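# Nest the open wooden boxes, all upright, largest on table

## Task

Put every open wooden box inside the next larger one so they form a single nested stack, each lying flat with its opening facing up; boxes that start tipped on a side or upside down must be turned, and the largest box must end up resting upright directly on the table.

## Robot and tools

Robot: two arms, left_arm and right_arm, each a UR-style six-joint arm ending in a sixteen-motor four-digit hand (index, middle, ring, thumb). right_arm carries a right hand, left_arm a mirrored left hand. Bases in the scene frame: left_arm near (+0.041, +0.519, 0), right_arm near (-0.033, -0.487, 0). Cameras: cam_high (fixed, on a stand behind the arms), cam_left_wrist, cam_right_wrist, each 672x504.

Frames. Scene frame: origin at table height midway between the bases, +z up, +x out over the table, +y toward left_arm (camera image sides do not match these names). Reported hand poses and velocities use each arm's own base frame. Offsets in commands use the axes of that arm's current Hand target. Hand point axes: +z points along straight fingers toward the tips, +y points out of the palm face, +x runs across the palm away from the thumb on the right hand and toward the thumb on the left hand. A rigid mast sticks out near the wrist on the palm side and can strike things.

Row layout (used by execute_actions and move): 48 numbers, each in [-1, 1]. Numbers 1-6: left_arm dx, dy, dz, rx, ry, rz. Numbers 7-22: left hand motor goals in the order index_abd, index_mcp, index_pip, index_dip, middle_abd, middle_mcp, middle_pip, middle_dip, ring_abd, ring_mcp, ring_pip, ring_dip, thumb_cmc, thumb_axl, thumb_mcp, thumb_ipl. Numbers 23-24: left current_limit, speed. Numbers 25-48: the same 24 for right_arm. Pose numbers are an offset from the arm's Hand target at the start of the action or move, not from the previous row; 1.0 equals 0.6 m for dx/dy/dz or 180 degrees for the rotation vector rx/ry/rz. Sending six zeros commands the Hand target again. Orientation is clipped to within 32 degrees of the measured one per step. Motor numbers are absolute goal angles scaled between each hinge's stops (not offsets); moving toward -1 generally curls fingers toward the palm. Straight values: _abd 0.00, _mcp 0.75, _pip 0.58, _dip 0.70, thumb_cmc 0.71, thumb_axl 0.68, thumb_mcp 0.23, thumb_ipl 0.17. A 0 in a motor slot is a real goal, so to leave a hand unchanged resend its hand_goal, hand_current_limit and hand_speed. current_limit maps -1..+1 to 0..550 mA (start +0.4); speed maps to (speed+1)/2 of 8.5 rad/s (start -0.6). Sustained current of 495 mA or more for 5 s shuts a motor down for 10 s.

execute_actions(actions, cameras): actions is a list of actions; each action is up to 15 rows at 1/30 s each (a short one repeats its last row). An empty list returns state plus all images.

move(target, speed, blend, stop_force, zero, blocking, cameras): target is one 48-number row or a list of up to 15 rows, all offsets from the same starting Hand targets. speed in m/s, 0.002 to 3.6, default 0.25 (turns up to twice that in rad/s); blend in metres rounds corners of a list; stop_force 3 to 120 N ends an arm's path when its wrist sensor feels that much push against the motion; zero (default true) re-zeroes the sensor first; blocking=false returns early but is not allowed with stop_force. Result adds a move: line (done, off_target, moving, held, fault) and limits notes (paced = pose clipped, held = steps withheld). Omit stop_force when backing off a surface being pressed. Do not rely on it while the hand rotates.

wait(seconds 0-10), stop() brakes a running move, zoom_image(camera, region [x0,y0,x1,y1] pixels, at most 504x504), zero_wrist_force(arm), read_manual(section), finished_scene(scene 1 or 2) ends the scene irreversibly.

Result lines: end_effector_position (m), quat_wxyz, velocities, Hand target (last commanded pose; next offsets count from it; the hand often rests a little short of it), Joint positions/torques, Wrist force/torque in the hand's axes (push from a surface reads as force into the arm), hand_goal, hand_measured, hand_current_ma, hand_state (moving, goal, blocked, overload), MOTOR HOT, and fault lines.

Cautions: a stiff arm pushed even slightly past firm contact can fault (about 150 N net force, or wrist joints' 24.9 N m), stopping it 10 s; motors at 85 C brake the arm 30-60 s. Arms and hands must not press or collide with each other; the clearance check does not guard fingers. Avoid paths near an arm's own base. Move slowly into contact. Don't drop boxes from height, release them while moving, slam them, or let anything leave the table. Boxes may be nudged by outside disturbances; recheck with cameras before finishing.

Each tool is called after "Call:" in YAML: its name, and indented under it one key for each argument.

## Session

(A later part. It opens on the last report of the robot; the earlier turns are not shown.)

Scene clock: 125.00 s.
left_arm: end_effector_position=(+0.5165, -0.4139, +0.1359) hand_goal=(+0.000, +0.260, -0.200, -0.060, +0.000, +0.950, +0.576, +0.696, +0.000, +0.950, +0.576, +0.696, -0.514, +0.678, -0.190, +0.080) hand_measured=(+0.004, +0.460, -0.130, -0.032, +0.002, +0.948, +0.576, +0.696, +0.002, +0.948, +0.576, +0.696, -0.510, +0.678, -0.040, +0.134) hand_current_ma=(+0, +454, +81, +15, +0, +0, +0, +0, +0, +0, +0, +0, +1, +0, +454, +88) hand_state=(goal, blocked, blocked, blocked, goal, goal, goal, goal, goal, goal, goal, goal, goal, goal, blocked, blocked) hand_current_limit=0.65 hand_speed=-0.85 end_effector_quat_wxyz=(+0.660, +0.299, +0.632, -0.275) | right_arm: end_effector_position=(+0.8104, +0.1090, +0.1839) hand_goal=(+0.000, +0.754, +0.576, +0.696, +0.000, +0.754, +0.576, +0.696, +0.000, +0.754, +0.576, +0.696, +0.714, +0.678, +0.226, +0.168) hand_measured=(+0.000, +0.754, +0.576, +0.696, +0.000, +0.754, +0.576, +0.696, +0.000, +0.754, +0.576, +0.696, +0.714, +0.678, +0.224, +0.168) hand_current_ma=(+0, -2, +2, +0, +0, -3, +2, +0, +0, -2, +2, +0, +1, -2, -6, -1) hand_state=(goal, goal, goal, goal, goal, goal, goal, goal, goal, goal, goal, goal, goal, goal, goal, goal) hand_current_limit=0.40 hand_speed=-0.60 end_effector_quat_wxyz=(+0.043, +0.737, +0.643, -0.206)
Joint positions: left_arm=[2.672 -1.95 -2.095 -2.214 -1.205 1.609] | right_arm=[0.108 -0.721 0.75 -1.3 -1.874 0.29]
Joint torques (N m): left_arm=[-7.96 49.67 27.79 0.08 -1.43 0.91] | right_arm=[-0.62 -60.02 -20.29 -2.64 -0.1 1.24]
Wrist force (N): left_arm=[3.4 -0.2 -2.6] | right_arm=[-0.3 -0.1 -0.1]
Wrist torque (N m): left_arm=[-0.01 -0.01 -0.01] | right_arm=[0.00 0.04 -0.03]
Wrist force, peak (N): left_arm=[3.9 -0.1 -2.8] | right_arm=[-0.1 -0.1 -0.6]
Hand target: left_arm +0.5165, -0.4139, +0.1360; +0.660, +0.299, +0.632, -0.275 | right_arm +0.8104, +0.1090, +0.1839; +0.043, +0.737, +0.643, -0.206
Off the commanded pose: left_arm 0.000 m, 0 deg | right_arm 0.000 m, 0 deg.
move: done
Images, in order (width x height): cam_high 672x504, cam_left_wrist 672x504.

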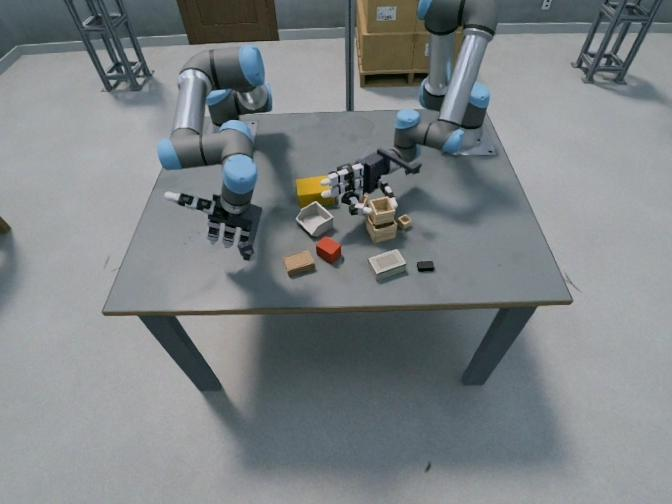

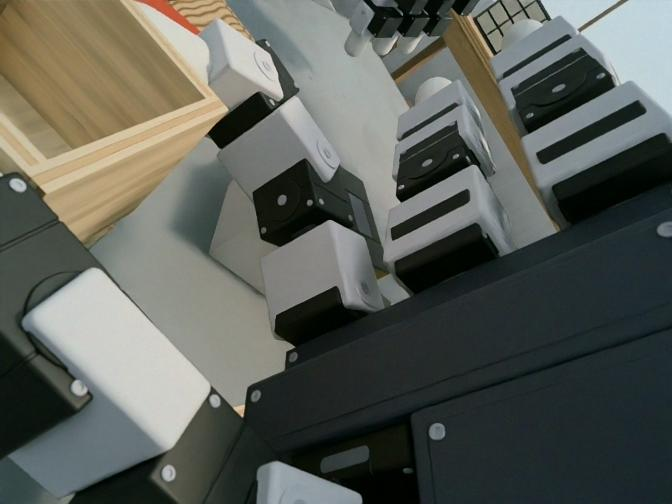

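Call:
move:
  target: [0.0185,0.0015,0.0027,-0.00834,-0.01557,0.03447, 0,0.26,-0.20,-0.06, 0,0.95,0.576,0.696, 0,0.95,0.576,0.696, -0.514,0.678,-0.19,0.08, 0.65,-0.85, 0,0,0,0,0,0, 0,0.754,0.576,0.696, 0,0.754,0.576,0.696, 0,0.754,0.576,0.696, 0.714,0.678,0.226,0.168, 0.4,-0.6]
  speed: 0.04
  cameras: ["cam_high","cam_left_wrist"]

Call:
zoom_image:
  camera: "cam_high"
  region: [360, 205, 400, 245]

Call:
zoom_image:
  camera: "cam_left_wrist"
  region: [60, 160, 160, 250]

Call:
zoom_image:
  camera: "cam_left_wrist"
  region: [120, 40, 270, 190]

Scene clock: 136.30 s.
left_arm: end_effector_position=(+0.5188, -0.4143, +0.1250) hand_goal=(+0.000, +0.260, -0.200, -0.060, +0.000, +0.950, +0.576, +0.696, +0.000, +0.950, +0.576, +0.696, -0.514, +0.678, -0.190, +0.080) hand_measured=(+0.004, +0.460, -0.130, -0.032, +0.002, +0.950, +0.576, +0.696, +0.002, +0.950, +0.576, +0.696, -0.508, +0.678, -0.040, +0.134) hand_current_ma=(+0, +454, +81, +15, +0, +0, +0, +0, +0, +0, +0, +0, +1, +0, +454, +88) hand_state=(goal, blocked, blocked, blocked, goal, goal, goal, goal, goal, goal, goal, goal, goal, goal, blocked, blocked) hand_current_limit=0.65 hand_speed=-0.85 end_effector_quat_wxyz=(+0.693, +0.317, +0.602, -0.238) | right_arm: end_effector_position=(+0.8104, +0.1090, +0.1839) hand_goal=(+0.000, +0.754, +0.576, +0.696, +0.000, +0.754, +0.576, +0.696, +0.000, +0.754, +0.576, +0.696, +0.714, +0.678, +0.226, +0.168) hand_measured=(+0.000, +0.754, +0.576, +0.696, +0.000, +0.754, +0.576, +0.696, +0.000, +0.754, +0.576, +0.696, +0.714, +0.678, +0.224, +0.168) hand_current_ma=(+0, -2, +2, +0, +0, -3, +2, +0, +0, -2, +2, +0, +1, -2, -6, -1) hand_state=(goal, goal, goal, goal, goal, goal, goal, goal, goal, goal, goal, goal, goal, goal, goal, goal) hand_current_limit=0.40 hand_speed=-0.60 end_effector_quat_wxyz=(+0.043, +0.737, +0.643, -0.206)
Joint positions: left_arm=[2.657 -2.02 -2.115 -2.071 -1.242 1.7] | right_arm=[0.108 -0.721 0.75 -1.3 -1.874 0.29]
Joint torques (N m): left_arm=[-8.69 23.16 1.22 4.53 -1.37 1.29] | right_arm=[0.23 -60.02 -21.25 -2.75 -0.09 1.3]
Wrist force (N): left_arm=[3.7 -0.7 -2.7] | right_arm=[-0.3 0.0 0.1]
Wrist torque (N m): left_arm=[-0.03 -0.04 0.00] | right_arm=[-0.01 0.03 -0.02]
Wrist force, peak (N): left_arm=[4.2 -0.3 -2.8] | right_arm=[-0.4 -0.2 -0.5]
Hand target: left_arm +0.5188, -0.4143, +0.1250; +0.693, +0.317, +0.602, -0.238 | right_arm +0.8104, +0.1090, +0.1839; +0.043, +0.737, +0.643, -0.206
Off the commanded pose: left_arm 0.000 m, 0 deg | right_arm 0.000 m, 0 deg.
move: done
Images, in order (width x height): cam_high 672x504, cam_left_wrist 672x504.

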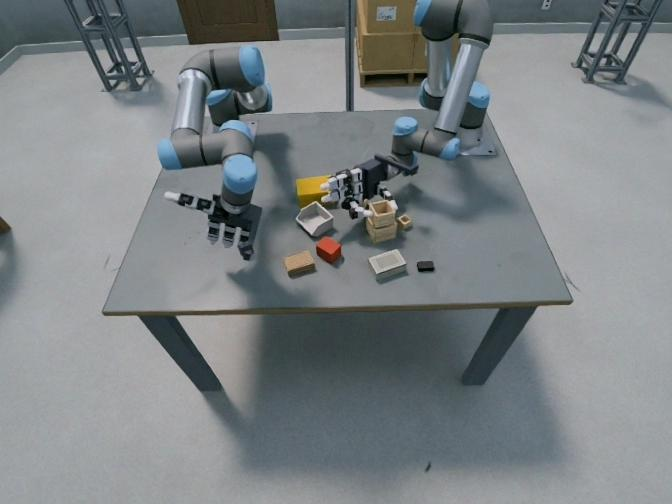

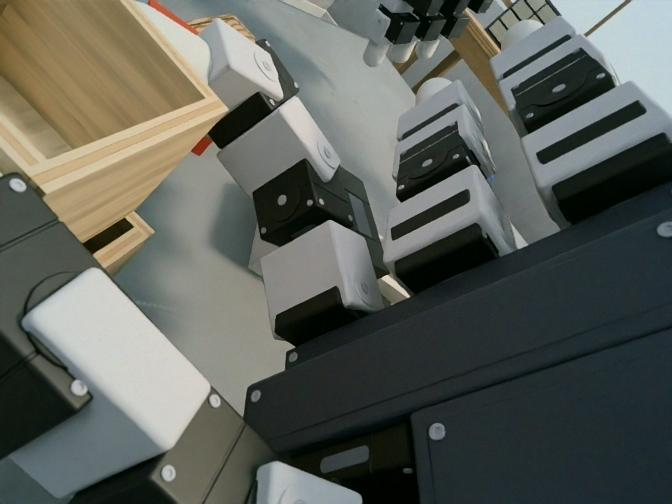

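Scaled by 12.600.

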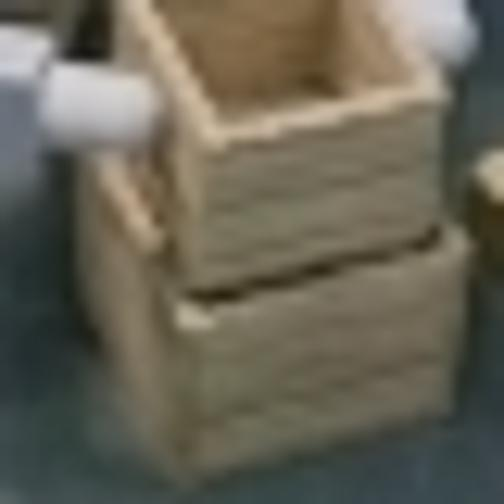

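Scaled by 5.040.

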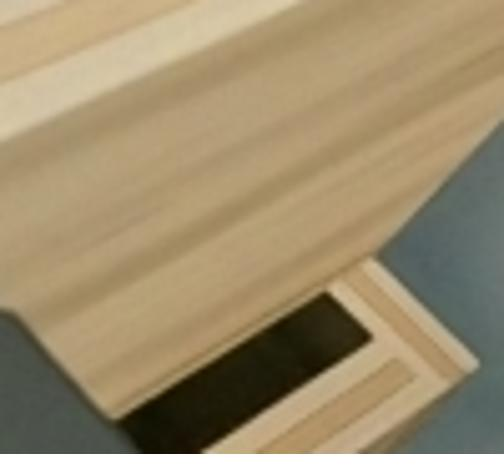

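Scaled by 3.360.

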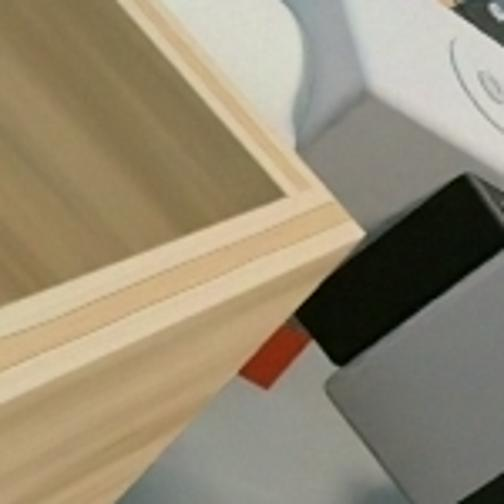

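Call:
move:
  target: [0.0002,0.0022,-0.0020,-0.0082,0.0013,0.0006, 0,0.26,-0.20,-0.06, 0,0.95,0.576,0.696, 0,0.95,0.576,0.696, -0.514,0.678,-0.19,0.08, 0.65,-0.85, 0,0,0,0,0,0, 0,0.754,0.576,0.696, 0,0.754,0.576,0.696, 0,0.754,0.576,0.696, 0.714,0.678,0.226,0.168, 0.4,-0.6]
  speed: 0.04
  cameras: ["cam_high","cam_left_wrist"]

Call:
zoom_image:
  camera: "cam_high"
  region: [366, 210, 402, 246]

Call:
zoom_image:
  camera: "cam_left_wrist"
  region: [60, 160, 160, 250]

Scene clock: 145.10 s.
left_arm: end_effector_position=(+0.5189, -0.4125, +0.1250) hand_goal=(+0.000, +0.260, -0.200, -0.060, +0.000, +0.950, +0.576, +0.696, +0.000, +0.950, +0.576, +0.696, -0.514, +0.678, -0.190, +0.080) hand_measured=(+0.004, +0.460, -0.130, -0.032, +0.002, +0.950, +0.576, +0.696, +0.002, +0.950, +0.576, +0.696, -0.508, +0.678, -0.040, +0.134) hand_current_ma=(+0, +454, +81, +15, +0, +0, +0, +0, +0, +0, +0, +0, +1, +0, +454, +88) hand_state=(goal, blocked, blocked, blocked, goal, goal, goal, goal, goal, goal, goal, goal, goal, goal, blocked, blocked) hand_current_limit=0.65 hand_speed=-0.85 end_effector_quat_wxyz=(+0.696, +0.309, +0.606, -0.229) | right_arm: end_effector_position=(+0.8104, +0.1090, +0.1839) hand_goal=(+0.000, +0.754, +0.576, +0.696, +0.000, +0.754, +0.576, +0.696, +0.000, +0.754, +0.576, +0.696, +0.714, +0.678, +0.226, +0.168) hand_measured=(+0.000, +0.754, +0.576, +0.696, +0.000, +0.754, +0.576, +0.696, +0.000, +0.754, +0.576, +0.696, +0.714, +0.678, +0.224, +0.168) hand_current_ma=(+0, -2, +2, +0, +0, -3, +2, +0, +0, -2, +2, +0, +1, -2, -6, -1) hand_state=(goal, goal, goal, goal, goal, goal, goal, goal, goal, goal, goal, goal, goal, goal, goal, goal) hand_current_limit=0.40 hand_speed=-0.60 end_effector_quat_wxyz=(+0.043, +0.737, +0.643, -0.206)
Joint positions: left_arm=[2.645 -2.022 -2.111 -2.074 -1.28 1.703] | right_arm=[0.108 -0.721 0.75 -1.3 -1.874 0.29]
Joint torques (N m): left_arm=[-9.08 23.08 28.02 -0.1 -1.22 1.45] | right_arm=[0.14 -60.1 -20.04 -2.77 -0.11 1.39]
Wrist force (N): left_arm=[3.6 -0.3 -2.8] | right_arm=[-0.2 -0.3 0.0]
Wrist torque (N m): left_arm=[0.02 -0.03 -0.01] | right_arm=[-0.03 0.03 -0.03]
Wrist force, peak (N): left_arm=[3.9 -0.6 -2.7] | right_arm=[0.3 -0.2 -0.5]
Hand target: left_arm +0.5189, -0.4125, +0.1250; +0.696, +0.309, +0.606, -0.228 | right_arm +0.8104, +0.1090, +0.1839; +0.043, +0.737, +0.643, -0.206
Off the commanded pose: left_arm 0.000 m, 0 deg | right_arm 0.000 m, 0 deg.
move: done
Images, in order (width x height): cam_high 672x504, cam_left_wrist 672x504.

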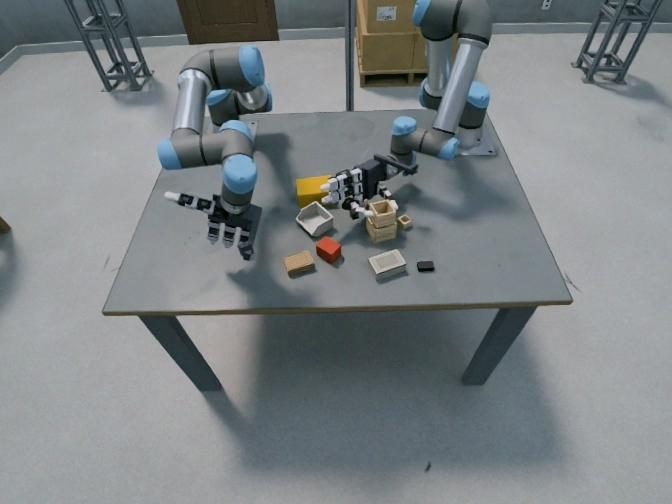

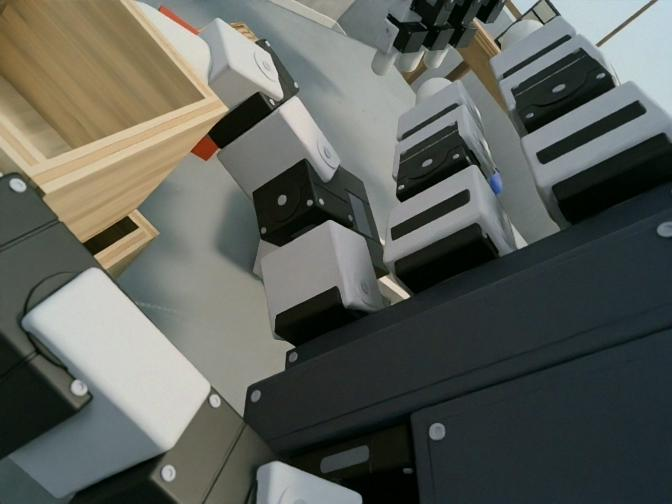

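Scaled by 14.000.

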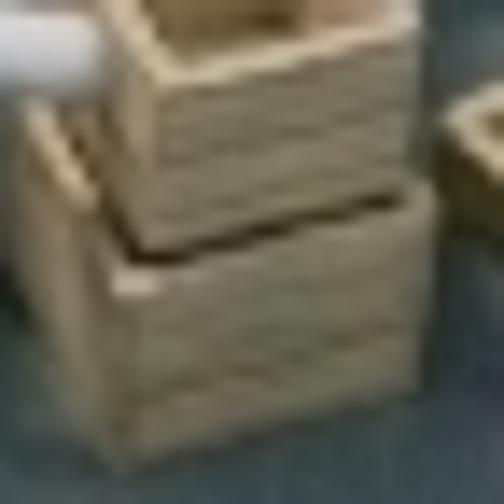

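Scaled by 5.040.

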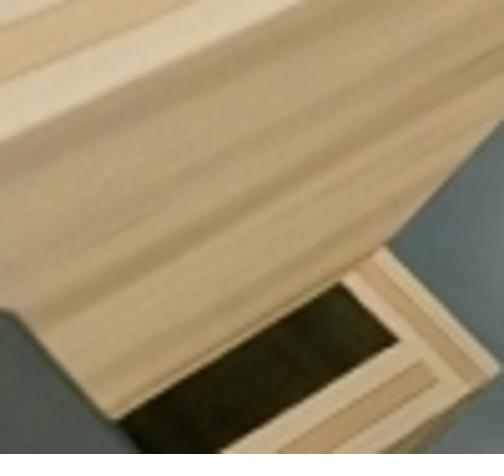

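Call:
move:
  target: [0.0128,-0.0038,-0.0018,0,0,0, 0,0.26,-0.20,-0.06, 0,0.95,0.576,0.696, 0,0.95,0.576,0.696, -0.514,0.678,-0.19,0.08, 0.65,-0.85, 0,0,0,0,0,0, 0,0.754,0.576,0.696, 0,0.754,0.576,0.696, 0,0.754,0.576,0.696, 0.714,0.678,0.226,0.168, 0.4,-0.6]
  speed: 0.01
  stop_force: 3
  cameras: ["cam_high","cam_left_wrist"]

Call:
zoom_image:
  camera: "cam_high"
  region: [366, 210, 402, 246]

Call:
zoom_image:
  camera: "cam_left_wrist"
  region: [0, 60, 250, 280]

Scene clock: 149.97 s.
left_arm: end_effector_position=(+0.5178, -0.4130, +0.1170) hand_goal=(+0.000, +0.260, -0.200, -0.060, +0.000, +0.950, +0.576, +0.696, +0.000, +0.950, +0.576, +0.696, -0.514, +0.678, -0.190, +0.080) hand_measured=(+0.004, +0.460, -0.130, -0.032, +0.002, +0.950, +0.576, +0.696, +0.002, +0.950, +0.576, +0.696, -0.508, +0.678, -0.040, +0.134) hand_current_ma=(+0, +454, +81, +15, +0, +0, +0, +0, +0, +0, +0, +0, +1, +0, +454, +88) hand_state=(goal, blocked, blocked, blocked, goal, goal, goal, goal, goal, goal, goal, goal, goal, goal, blocked, blocked) hand_current_limit=0.65 hand_speed=-0.85 end_effector_quat_wxyz=(+0.696, +0.309, +0.606, -0.228) | right_arm: end_effector_position=(+0.8104, +0.1090, +0.1839) hand_goal=(+0.000, +0.754, +0.576, +0.696, +0.000, +0.754, +0.576, +0.696, +0.000, +0.754, +0.576, +0.696, +0.714, +0.678, +0.226, +0.168) hand_measured=(+0.000, +0.754, +0.576, +0.696, +0.000, +0.754, +0.576, +0.696, +0.000, +0.754, +0.576, +0.696, +0.714, +0.678, +0.224, +0.168) hand_current_ma=(+0, -2, +2, +0, +0, -3, +2, +0, +0, -2, +2, +0, +1, -2, -6, -1) hand_state=(goal, goal, goal, goal, goal, goal, goal, goal, goal, goal, goal, goal, goal, goal, goal, goal) hand_current_limit=0.40 hand_speed=-0.60 end_effector_quat_wxyz=(+0.043, +0.737, +0.643, -0.206)
Joint positions: left_arm=[2.643 -2.039 -2.115 -2.052 -1.282 1.703] | right_arm=[0.108 -0.721 0.75 -1.3 -1.874 0.29]
Joint torques (N m): left_arm=[-8.54 23.57 0.59 4.92 -1.41 1.41] | right_arm=[-0.11 -60.38 -19.84 -2.69 0.06 1.55]
Wrist force (N): left_arm=[3.8 -0.1 -2.4] | right_arm=[-0.1 -0.1 -0.2]
Wrist torque (N m): left_arm=[0.01 -0.03 -0.01] | right_arm=[0.00 0.01 -0.01]
Wrist force, peak (N): left_arm=[4.1 -0.5 -2.9] | right_arm=[0.0 -0.4 -0.5]
Hand target: left_arm +0.5178, -0.4130, +0.1170; +0.696, +0.309, +0.606, -0.228 | right_arm +0.8104, +0.1090, +0.1839; +0.043, +0.737, +0.643, -0.206
Off the commanded pose: left_arm 0.000 m, 0 deg | right_arm 0.000 m, 0 deg.
move: done
Images, in order (width x height): cam_high 672x504, cam_left_wrist 672x504.

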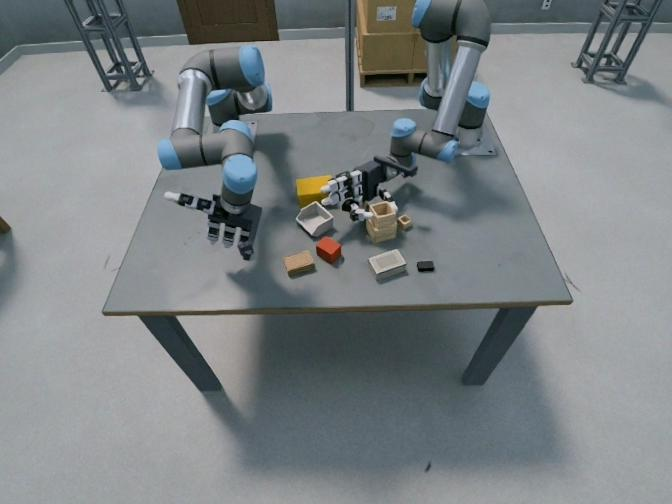

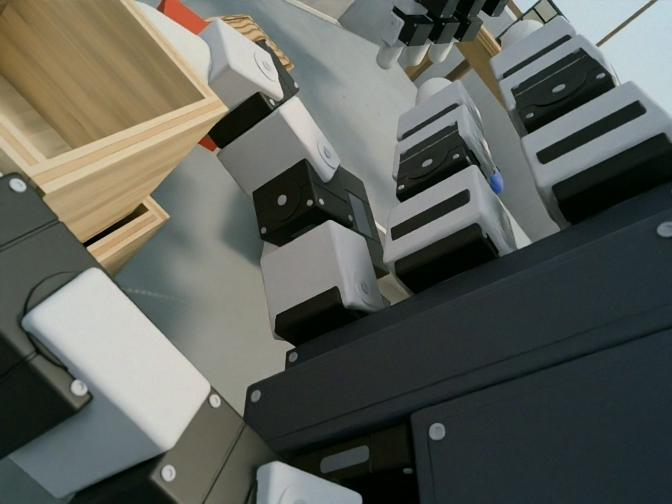

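Scaled by 14.000.

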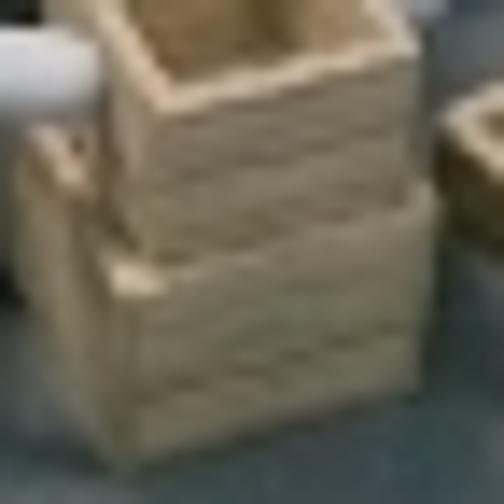

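Scaled by 2.016.

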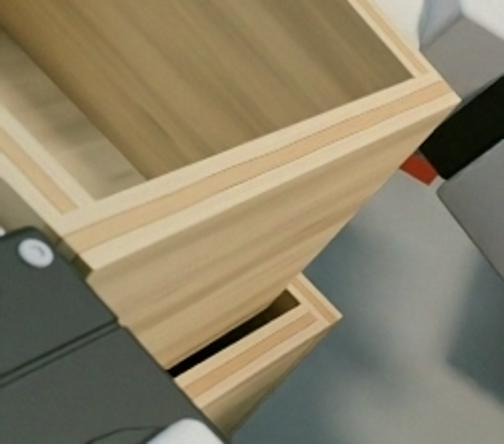

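Call:
move:
  target: [0.0131,-0.0020,-0.0010,0,0,0, 0,0.26,-0.20,-0.06, 0,0.95,0.576,0.696, 0,0.95,0.576,0.696, -0.514,0.678,-0.19,0.08, 0.65,-0.85, 0,0,0,0,0,0, 0,0.754,0.576,0.696, 0,0.754,0.576,0.696, 0,0.754,0.576,0.696, 0.714,0.678,0.226,0.168, 0.4,-0.6]
  speed: 0.01
  stop_force: 3
  cameras: ["cam_high","cam_left_wrist"]

Call:
zoom_image:
  camera: "cam_high"
  region: [366, 210, 402, 246]

Call:
zoom_image:
  camera: "cam_left_wrist"
  region: [0, 60, 250, 280]

Scene clock: 152.83 s.
left_arm: end_effector_position=(+0.5178, -0.4129, +0.1090) hand_goal=(+0.000, +0.260, -0.200, -0.060, +0.000, +0.950, +0.576, +0.696, +0.000, +0.950, +0.576, +0.696, -0.514, +0.678, -0.190, +0.080) hand_measured=(+0.004, +0.460, -0.130, -0.032, +0.002, +0.950, +0.576, +0.696, +0.002, +0.950, +0.576, +0.696, -0.508, +0.678, -0.040, +0.134) hand_current_ma=(+0, +454, +81, +15, +0, +0, +0, +0, +0, +0, +0, +0, +1, +0, +454, +88) hand_state=(goal, blocked, blocked, blocked, goal, goal, goal, goal, goal, goal, goal, goal, goal, goal, blocked, blocked) hand_current_limit=0.65 hand_speed=-0.85 end_effector_quat_wxyz=(+0.696, +0.309, +0.606, -0.228) | right_arm: end_effector_position=(+0.8104, +0.1090, +0.1839) hand_goal=(+0.000, +0.754, +0.576, +0.696, +0.000, +0.754, +0.576, +0.696, +0.000, +0.754, +0.576, +0.696, +0.714, +0.678, +0.226, +0.168) hand_measured=(+0.000, +0.754, +0.576, +0.696, +0.000, +0.754, +0.576, +0.696, +0.000, +0.754, +0.576, +0.696, +0.714, +0.678, +0.224, +0.168) hand_current_ma=(+0, -2, +2, +0, +0, -3, +2, +0, +0, -2, +2, +0, +1, -2, -6, -1) hand_state=(goal, goal, goal, goal, goal, goal, goal, goal, goal, goal, goal, goal, goal, goal, goal, goal) hand_current_limit=0.40 hand_speed=-0.60 end_effector_quat_wxyz=(+0.043, +0.737, +0.643, -0.206)
Joint positions: left_arm=[2.643 -2.058 -2.118 -2.031 -1.282 1.703] | right_arm=[0.108 -0.721 0.75 -1.3 -1.874 0.29]
Joint torques (N m): left_arm=[5.82 24.26 -0.55 4.83 1.06 1.14] | right_arm=[-0.33 -60.07 -20.38 -2.6 0.09 1.42]
Wrist force (N): left_arm=[3.9 -0.5 -2.7] | right_arm=[-0.3 -0.1 -0.5]
Wrist torque (N m): left_arm=[0.00 -0.06 0.00] | right_arm=[0.03 0.05 -0.03]
Wrist force, peak (N): left_arm=[4.0 -0.5 -2.8] | right_arm=[0.1 0.3 -0.6]
Hand target: left_arm +0.5178, -0.4129, +0.1090; +0.696, +0.309, +0.606, -0.228 | right_arm +0.8104, +0.1090, +0.1839; +0.043, +0.737, +0.643, -0.206
Off the commanded pose: left_arm 0.000 m, 0 deg | right_arm 0.000 m, 0 deg.
move: done
Images, in order (width x height): cam_high 672x504, cam_left_wrist 672x504.

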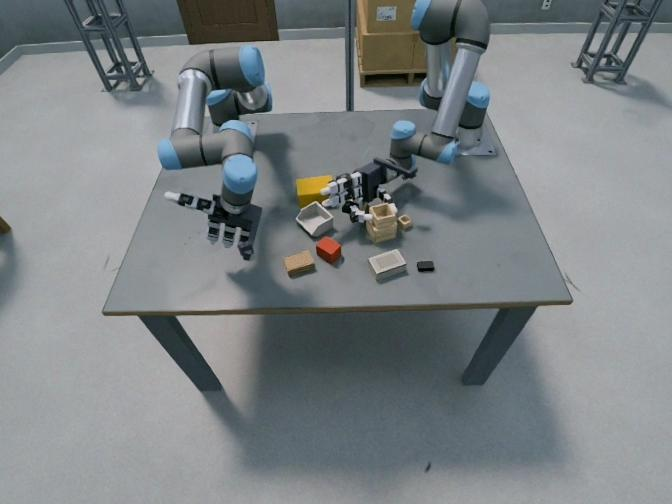

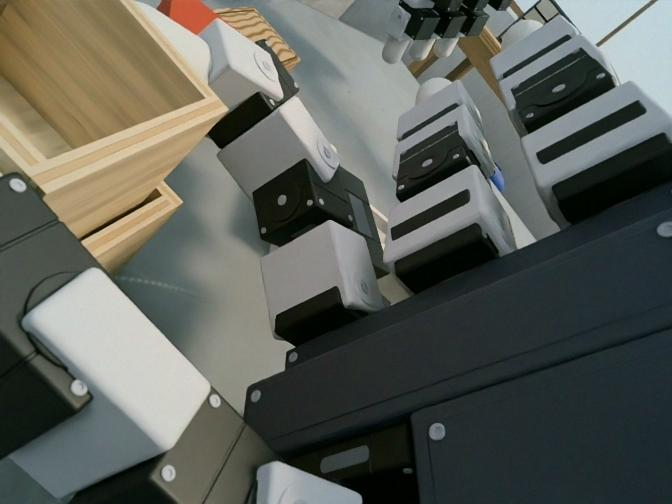

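Scaled by 14.000.

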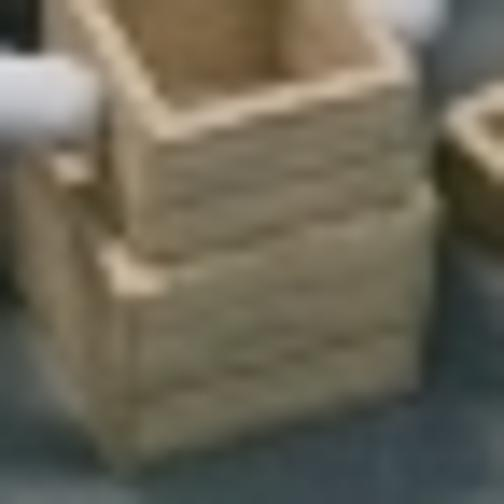

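Scaled by 2.016.

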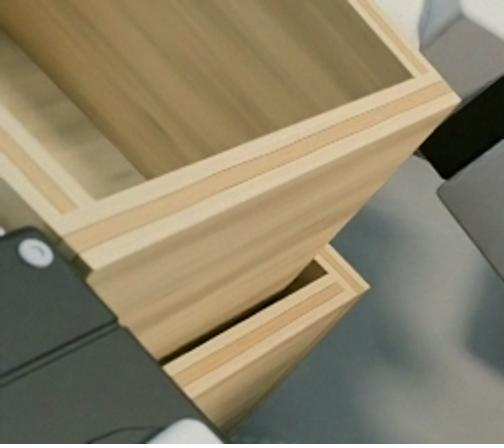

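Call:
move:
  target: [0.03284,-0.0051,-0.0025,0,0,0, 0,0.26,-0.20,-0.06, 0,0.95,0.576,0.696, 0,0.95,0.576,0.696, -0.514,0.678,-0.19,0.08, 0.65,-0.85, 0,0,0,0,0,0, 0,0.754,0.576,0.696, 0,0.754,0.576,0.696, 0,0.754,0.576,0.696, 0.714,0.678,0.226,0.168, 0.4,-0.6]
  speed: 0.01
  stop_force: 3
  cameras: ["cam_high","cam_left_wrist"]

Call:
zoom_image:
  camera: "cam_high"
  region: [366, 210, 402, 246]

Call:
zoom_image:
  camera: "cam_left_wrist"
  region: [0, 60, 250, 280]

Scene clock: 155.53 s.
left_arm: end_effector_position=(+0.5178, -0.4129, +0.1013) hand_goal=(+0.000, +0.260, -0.200, -0.060, +0.000, +0.950, +0.576, +0.696, +0.000, +0.950, +0.576, +0.696, -0.514, +0.678, -0.190, +0.080) hand_measured=(+0.004, +0.460, -0.130, -0.032, +0.002, +0.950, +0.576, +0.696, +0.002, +0.950, +0.576, +0.696, -0.508, +0.678, -0.040, +0.134) hand_current_ma=(+0, +454, +81, +15, +0, +0, +0, +0, +0, +0, +0, +0, +1, +0, +454, +88) hand_state=(goal, blocked, blocked, blocked, goal, goal, goal, goal, goal, goal, goal, goal, goal, goal, blocked, blocked) hand_current_limit=0.65 hand_speed=-0.85 end_effector_quat_wxyz=(+0.696, +0.309, +0.607, -0.228) | right_arm: end_effector_position=(+0.8104, +0.1090, +0.1839) hand_goal=(+0.000, +0.754, +0.576, +0.696, +0.000, +0.754, +0.576, +0.696, +0.000, +0.754, +0.576, +0.696, +0.714, +0.678, +0.226, +0.168) hand_measured=(+0.000, +0.754, +0.576, +0.696, +0.000, +0.754, +0.576, +0.696, +0.000, +0.754, +0.576, +0.696, +0.714, +0.678, +0.224, +0.168) hand_current_ma=(+0, -2, +2, +0, +0, -3, +2, +0, +0, -2, +2, +0, +1, -2, -6, -1) hand_state=(goal, goal, goal, goal, goal, goal, goal, goal, goal, goal, goal, goal, goal, goal, goal, goal) hand_current_limit=0.40 hand_speed=-0.60 end_effector_quat_wxyz=(+0.043, +0.737, +0.643, -0.206)
Joint positions: left_arm=[2.643 -2.076 -2.12 -2.011 -1.282 1.703] | right_arm=[0.108 -0.721 0.75 -1.3 -1.874 0.29]
Joint torques (N m): left_arm=[5.95 49.25 16.97 -0.29 1.11 0.71] | right_arm=[-0.31 -59.8 -20.07 -2.82 0.08 1.51]
Wrist force (N): left_arm=[0.0 0.2 -2.6] | right_arm=[0.2 -0.4 -0.3]
Wrist torque (N m): left_arm=[0.03 0.23 -0.37] | right_arm=[-0.03 -0.02 0.01]
Wrist force, peak (N): left_arm=[-8.6 1.2 -5.3] | right_arm=[0.2 -0.5 -0.4]
Hand target: left_arm +0.5178, -0.4129, +0.1013; +0.696, +0.309, +0.607, -0.228 (not the last commanded pose) | right_arm +0.8104, +0.1090, +0.1839; +0.043, +0.737, +0.643, -0.206
Off the commanded pose: left_arm 0.012 m, 0 deg | right_arm 0.000 m, 0 deg.
move: contact (left_arm)
Images, in order (width x height): cam_high 672x504, cam_left_wrist 672x504.

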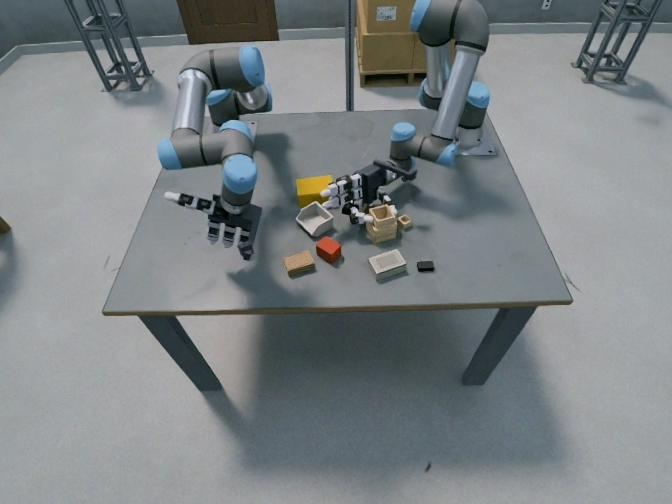

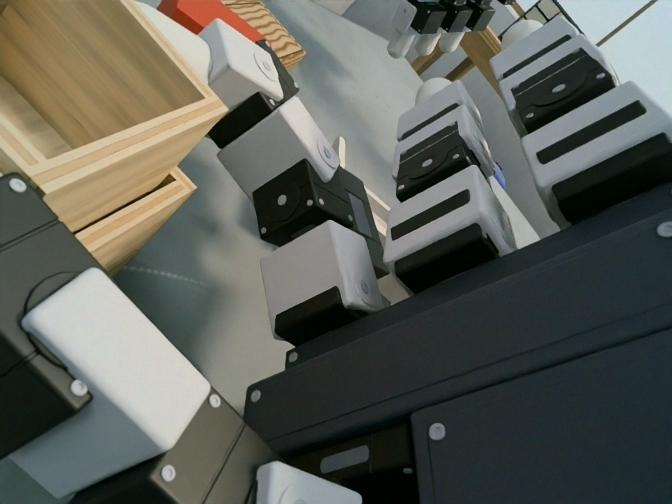

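Scaled by 14.000.

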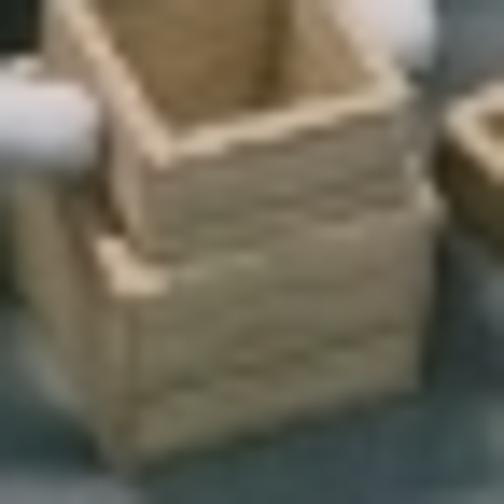

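Scaled by 2.016.

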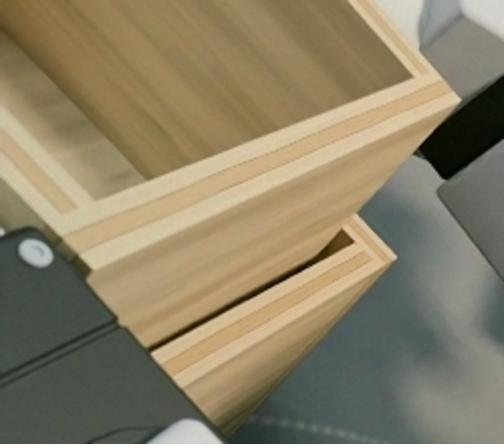

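Call:
move:
  target:
    - [-0.0041,0.0006,0.0003,0,0,0, 0,0.26,-0.20,-0.06, 0,0.95,0.576,0.696, 0,0.95,0.576,0.696, -0.514,0.678,-0.19,0.08, 0.65,-0.85, 0,0,0,0,0,0, 0,0.754,0.576,0.696, 0,0.754,0.576,0.696, 0,0.754,0.576,0.696, 0.714,0.678,0.226,0.168, 0.4,-0.6]
    - [0.0057,0.0635,0.0008,0,0,0, 0,0.26,-0.20,-0.06, 0,0.95,0.576,0.696, 0,0.95,0.576,0.696, -0.514,0.678,-0.19,0.08, 0.65,-0.85, 0,0,0,0,0,0, 0,0.754,0.576,0.696, 0,0.754,0.576,0.696, 0,0.754,0.576,0.696, 0.714,0.678,0.226,0.168, 0.4,-0.6]
  speed: [0.02,0.03]
  cameras: ["cam_high","cam_left_wrist"]

Call:
zoom_image:
  camera: "cam_high"
  region: [340, 180, 420, 260]

Call:
zoom_image:
  camera: "cam_left_wrist"
  region: [0, 60, 250, 280]

Scene clock: 167.07 s.
left_arm: end_effector_position=(+0.5451, -0.3863, +0.1038) hand_goal=(+0.000, +0.260, -0.200, -0.060, +0.000, +0.950, +0.576, +0.696, +0.000, +0.950, +0.576, +0.696, -0.514, +0.678, -0.190, +0.080) hand_measured=(+0.004, +0.460, -0.130, -0.032, +0.002, +0.950, +0.576, +0.696, +0.002, +0.950, +0.576, +0.696, -0.508, +0.678, -0.040, +0.134) hand_current_ma=(+0, +454, +81, +15, +0, +0, +0, +0, +0, +0, +0, +0, +1, +0, +454, +88) hand_state=(goal, blocked, blocked, blocked, goal, goal, goal, goal, goal, goal, goal, goal, goal, goal, blocked, blocked) hand_current_limit=0.65 hand_speed=-0.85 end_effector_quat_wxyz=(+0.696, +0.309, +0.606, -0.228) | right_arm: end_effector_position=(+0.8104, +0.1090, +0.1839) hand_goal=(+0.000, +0.754, +0.576, +0.696, +0.000, +0.754, +0.576, +0.696, +0.000, +0.754, +0.576, +0.696, +0.714, +0.678, +0.226, +0.168) hand_measured=(+0.000, +0.754, +0.576, +0.696, +0.000, +0.754, +0.576, +0.696, +0.000, +0.754, +0.576, +0.696, +0.714, +0.678, +0.224, +0.168) hand_current_ma=(+0, -2, +2, +0, +0, -3, +2, +0, +0, -2, +2, +0, +1, -2, -6, -1) hand_state=(goal, goal, goal, goal, goal, goal, goal, goal, goal, goal, goal, goal, goal, goal, goal, goal) hand_current_limit=0.40 hand_speed=-0.60 end_effector_quat_wxyz=(+0.043, +0.737, +0.643, -0.206)
Joint positions: left_arm=[2.731 -2.072 -2.117 -2.016 -1.194 1.696] | right_arm=[0.108 -0.721 0.75 -1.3 -1.874 0.29]
Joint torques (N m): left_arm=[5.92 24.55 25.51 2 1.07 -1.19] | right_arm=[-0.65 -60.15 -18.93 -2.74 0 1.54]
Wrist force (N): left_arm=[3.6 -0.3 -2.6] | right_arm=[-0.2 -0.4 -0.1]
Wrist torque (N m): left_arm=[0.05 -0.04 0.17] | right_arm=[-0.04 0.03 -0.03]
Wrist force, peak (N): left_arm=[3.9 -0.4 -2.7] | right_arm=[-0.1 -0.1 -0.6]
Hand target: left_arm +0.5451, -0.3862, +0.1038; +0.696, +0.309, +0.607, -0.228 | right_arm +0.8104, +0.1090, +0.1839; +0.043, +0.737, +0.643, -0.206
Off the commanded pose: left_arm 0.000 m, 0 deg | right_arm 0.000 m, 0 deg.
move: done
Images, in order (width x height): cam_high 672x504, cam_left_wrist 672x504.

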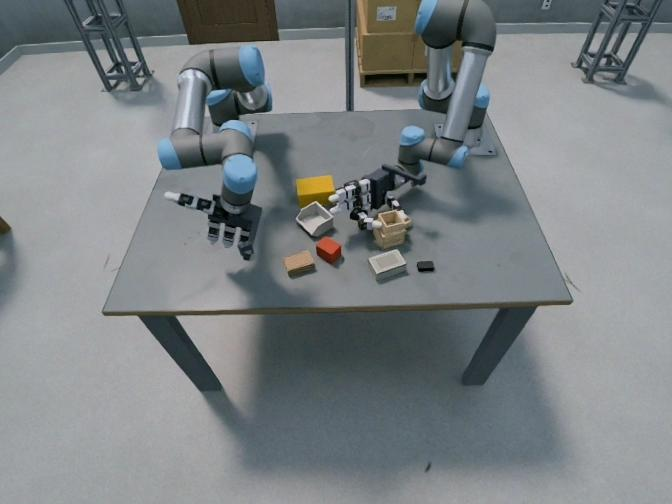

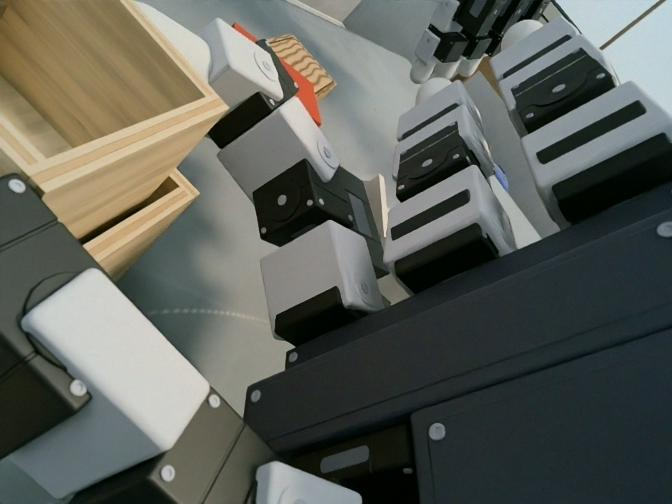

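Scaled by 6.300.

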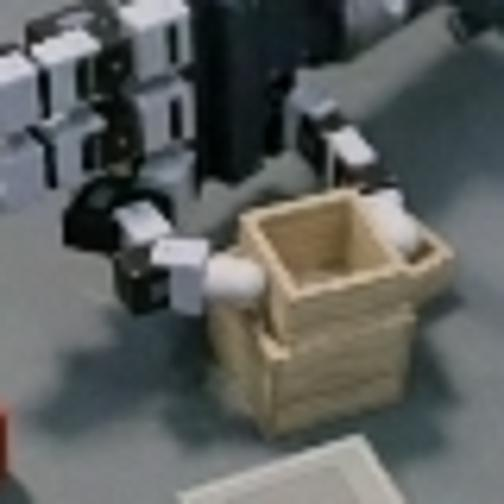

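Scaled by 2.016.

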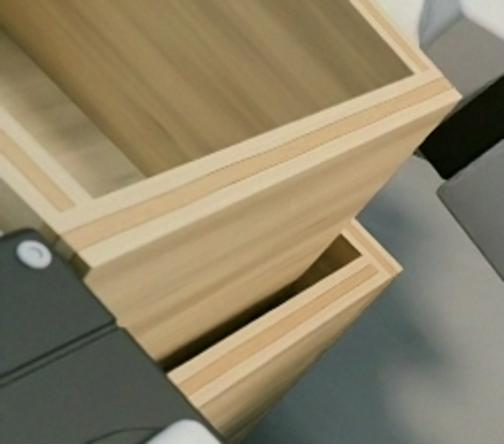

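Call:
move:
  target: [0.02955,-0.00458,-0.00222,0,0,0, 0,0.26,-0.20,-0.06, 0,0.95,0.576,0.696, 0,0.95,0.576,0.696, -0.514,0.678,-0.19,0.08, 0.65,-0.85, 0,0,0,0,0,0, 0,0.754,0.576,0.696, 0,0.754,0.576,0.696, 0,0.754,0.576,0.696, 0.714,0.678,0.226,0.168, 0.4,-0.6]
  speed: 0.01
  stop_force: 3
  cameras: ["cam_high","cam_left_wrist"]

Call:
zoom_image:
  camera: "cam_high"
  region: [340, 180, 420, 260]

Call:
zoom_image:
  camera: "cam_left_wrist"
  region: [0, 60, 250, 280]

Scene clock: 169.80 s.
left_arm: end_effector_position=(+0.5451, -0.3862, +0.0968) hand_goal=(+0.000, +0.260, -0.200, -0.060, +0.000, +0.950, +0.576, +0.696, +0.000, +0.950, +0.576, +0.696, -0.514, +0.678, -0.190, +0.080) hand_measured=(+0.004, +0.460, -0.130, -0.032, +0.002, +0.950, +0.576, +0.696, +0.002, +0.950, +0.576, +0.696, -0.532, +0.674, -0.044, +0.134) hand_current_ma=(+0, +454, +81, +15, +0, +0, +0, +0, +0, +0, +0, +0, -7, +0, +454, +88) hand_state=(goal, blocked, blocked, blocked, goal, goal, goal, goal, goal, goal, goal, goal, goal, goal, blocked, blocked) hand_current_limit=0.65 hand_speed=-0.85 end_effector_quat_wxyz=(+0.696, +0.309, +0.607, -0.228) | right_arm: end_effector_position=(+0.8104, +0.1090, +0.1839) hand_goal=(+0.000, +0.754, +0.576, +0.696, +0.000, +0.754, +0.576, +0.696, +0.000, +0.754, +0.576, +0.696, +0.714, +0.678, +0.226, +0.168) hand_measured=(+0.000, +0.754, +0.576, +0.696, +0.000, +0.754, +0.576, +0.696, +0.000, +0.754, +0.576, +0.696, +0.714, +0.678, +0.224, +0.168) hand_current_ma=(+0, -2, +2, +0, +0, -3, +2, +0, +0, -2, +2, +0, +1, -2, -6, -1) hand_state=(goal, goal, goal, goal, goal, goal, goal, goal, goal, goal, goal, goal, goal, goal, goal, goal) hand_current_limit=0.40 hand_speed=-0.60 end_effector_quat_wxyz=(+0.043, +0.737, +0.643, -0.206)
Joint positions: left_arm=[2.731 -2.088 -2.118 -1.998 -1.194 1.696] | right_arm=[0.108 -0.721 0.75 -1.3 -1.874 0.29]
Joint torques (N m): left_arm=[6.09 51.67 20.46 -0.25 0.57 -0.81] | right_arm=[-0.13 -60.38 -19.92 -2.87 0.12 1.77]
Wrist force (N): left_arm=[1.9 -1.0 -2.3] | right_arm=[-0.1 -0.1 0.0]
Wrist torque (N m): left_arm=[-0.05 0.06 0.15] | right_arm=[-0.01 0.00 -0.01]
Wrist force, peak (N): left_arm=[3.8 -0.8 -2.8] | right_arm=[0.0 -0.3 -0.5]
Hand target: left_arm +0.5451, -0.3862, +0.0968; +0.696, +0.309, +0.606, -0.228 (not the last commanded pose) | right_arm +0.8104, +0.1090, +0.1839; +0.043, +0.737, +0.643, -0.206
Off the commanded pose: left_arm 0.011 m, 0 deg | right_arm 0.000 m, 0 deg.
move: contact (left_arm)
Images, in order (width x height): cam_high 672x504, cam_left_wrist 672x504.

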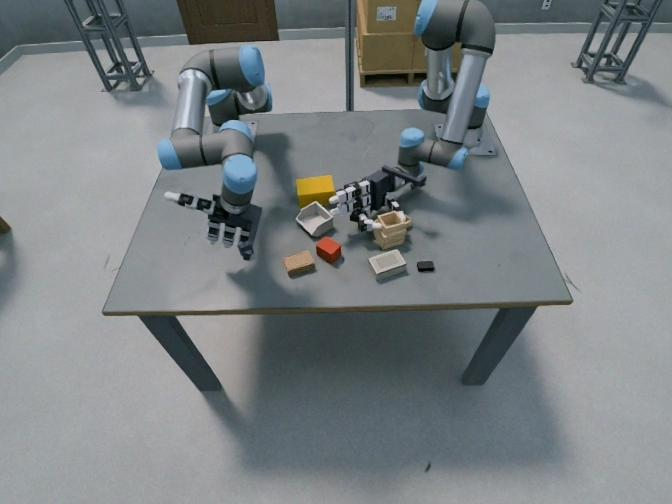

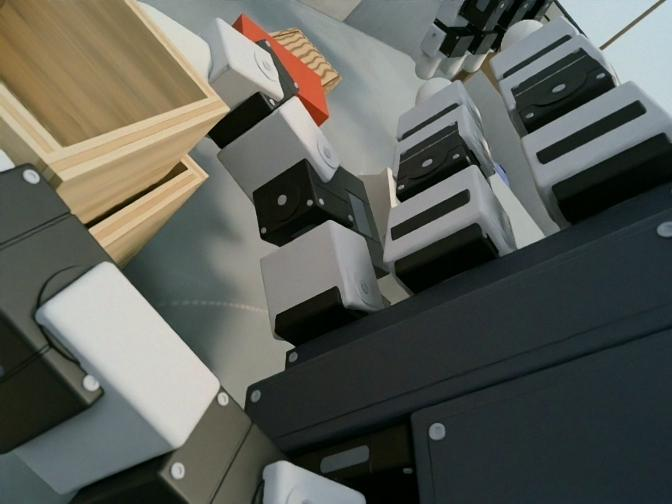

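Scaled by 6.300.

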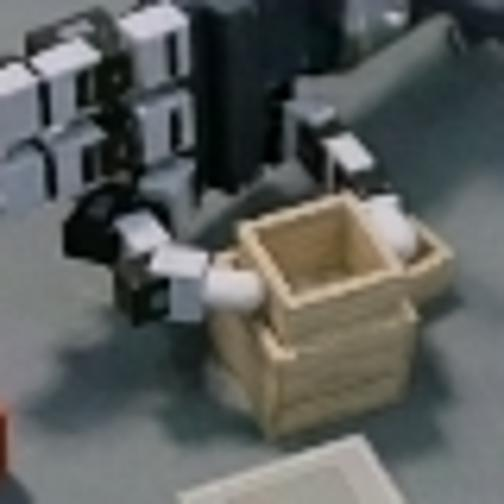

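Scaled by 2.016.

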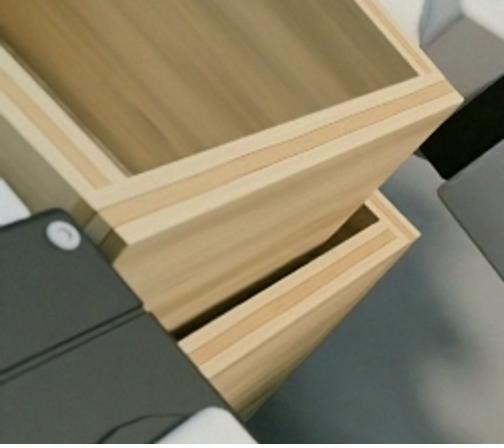

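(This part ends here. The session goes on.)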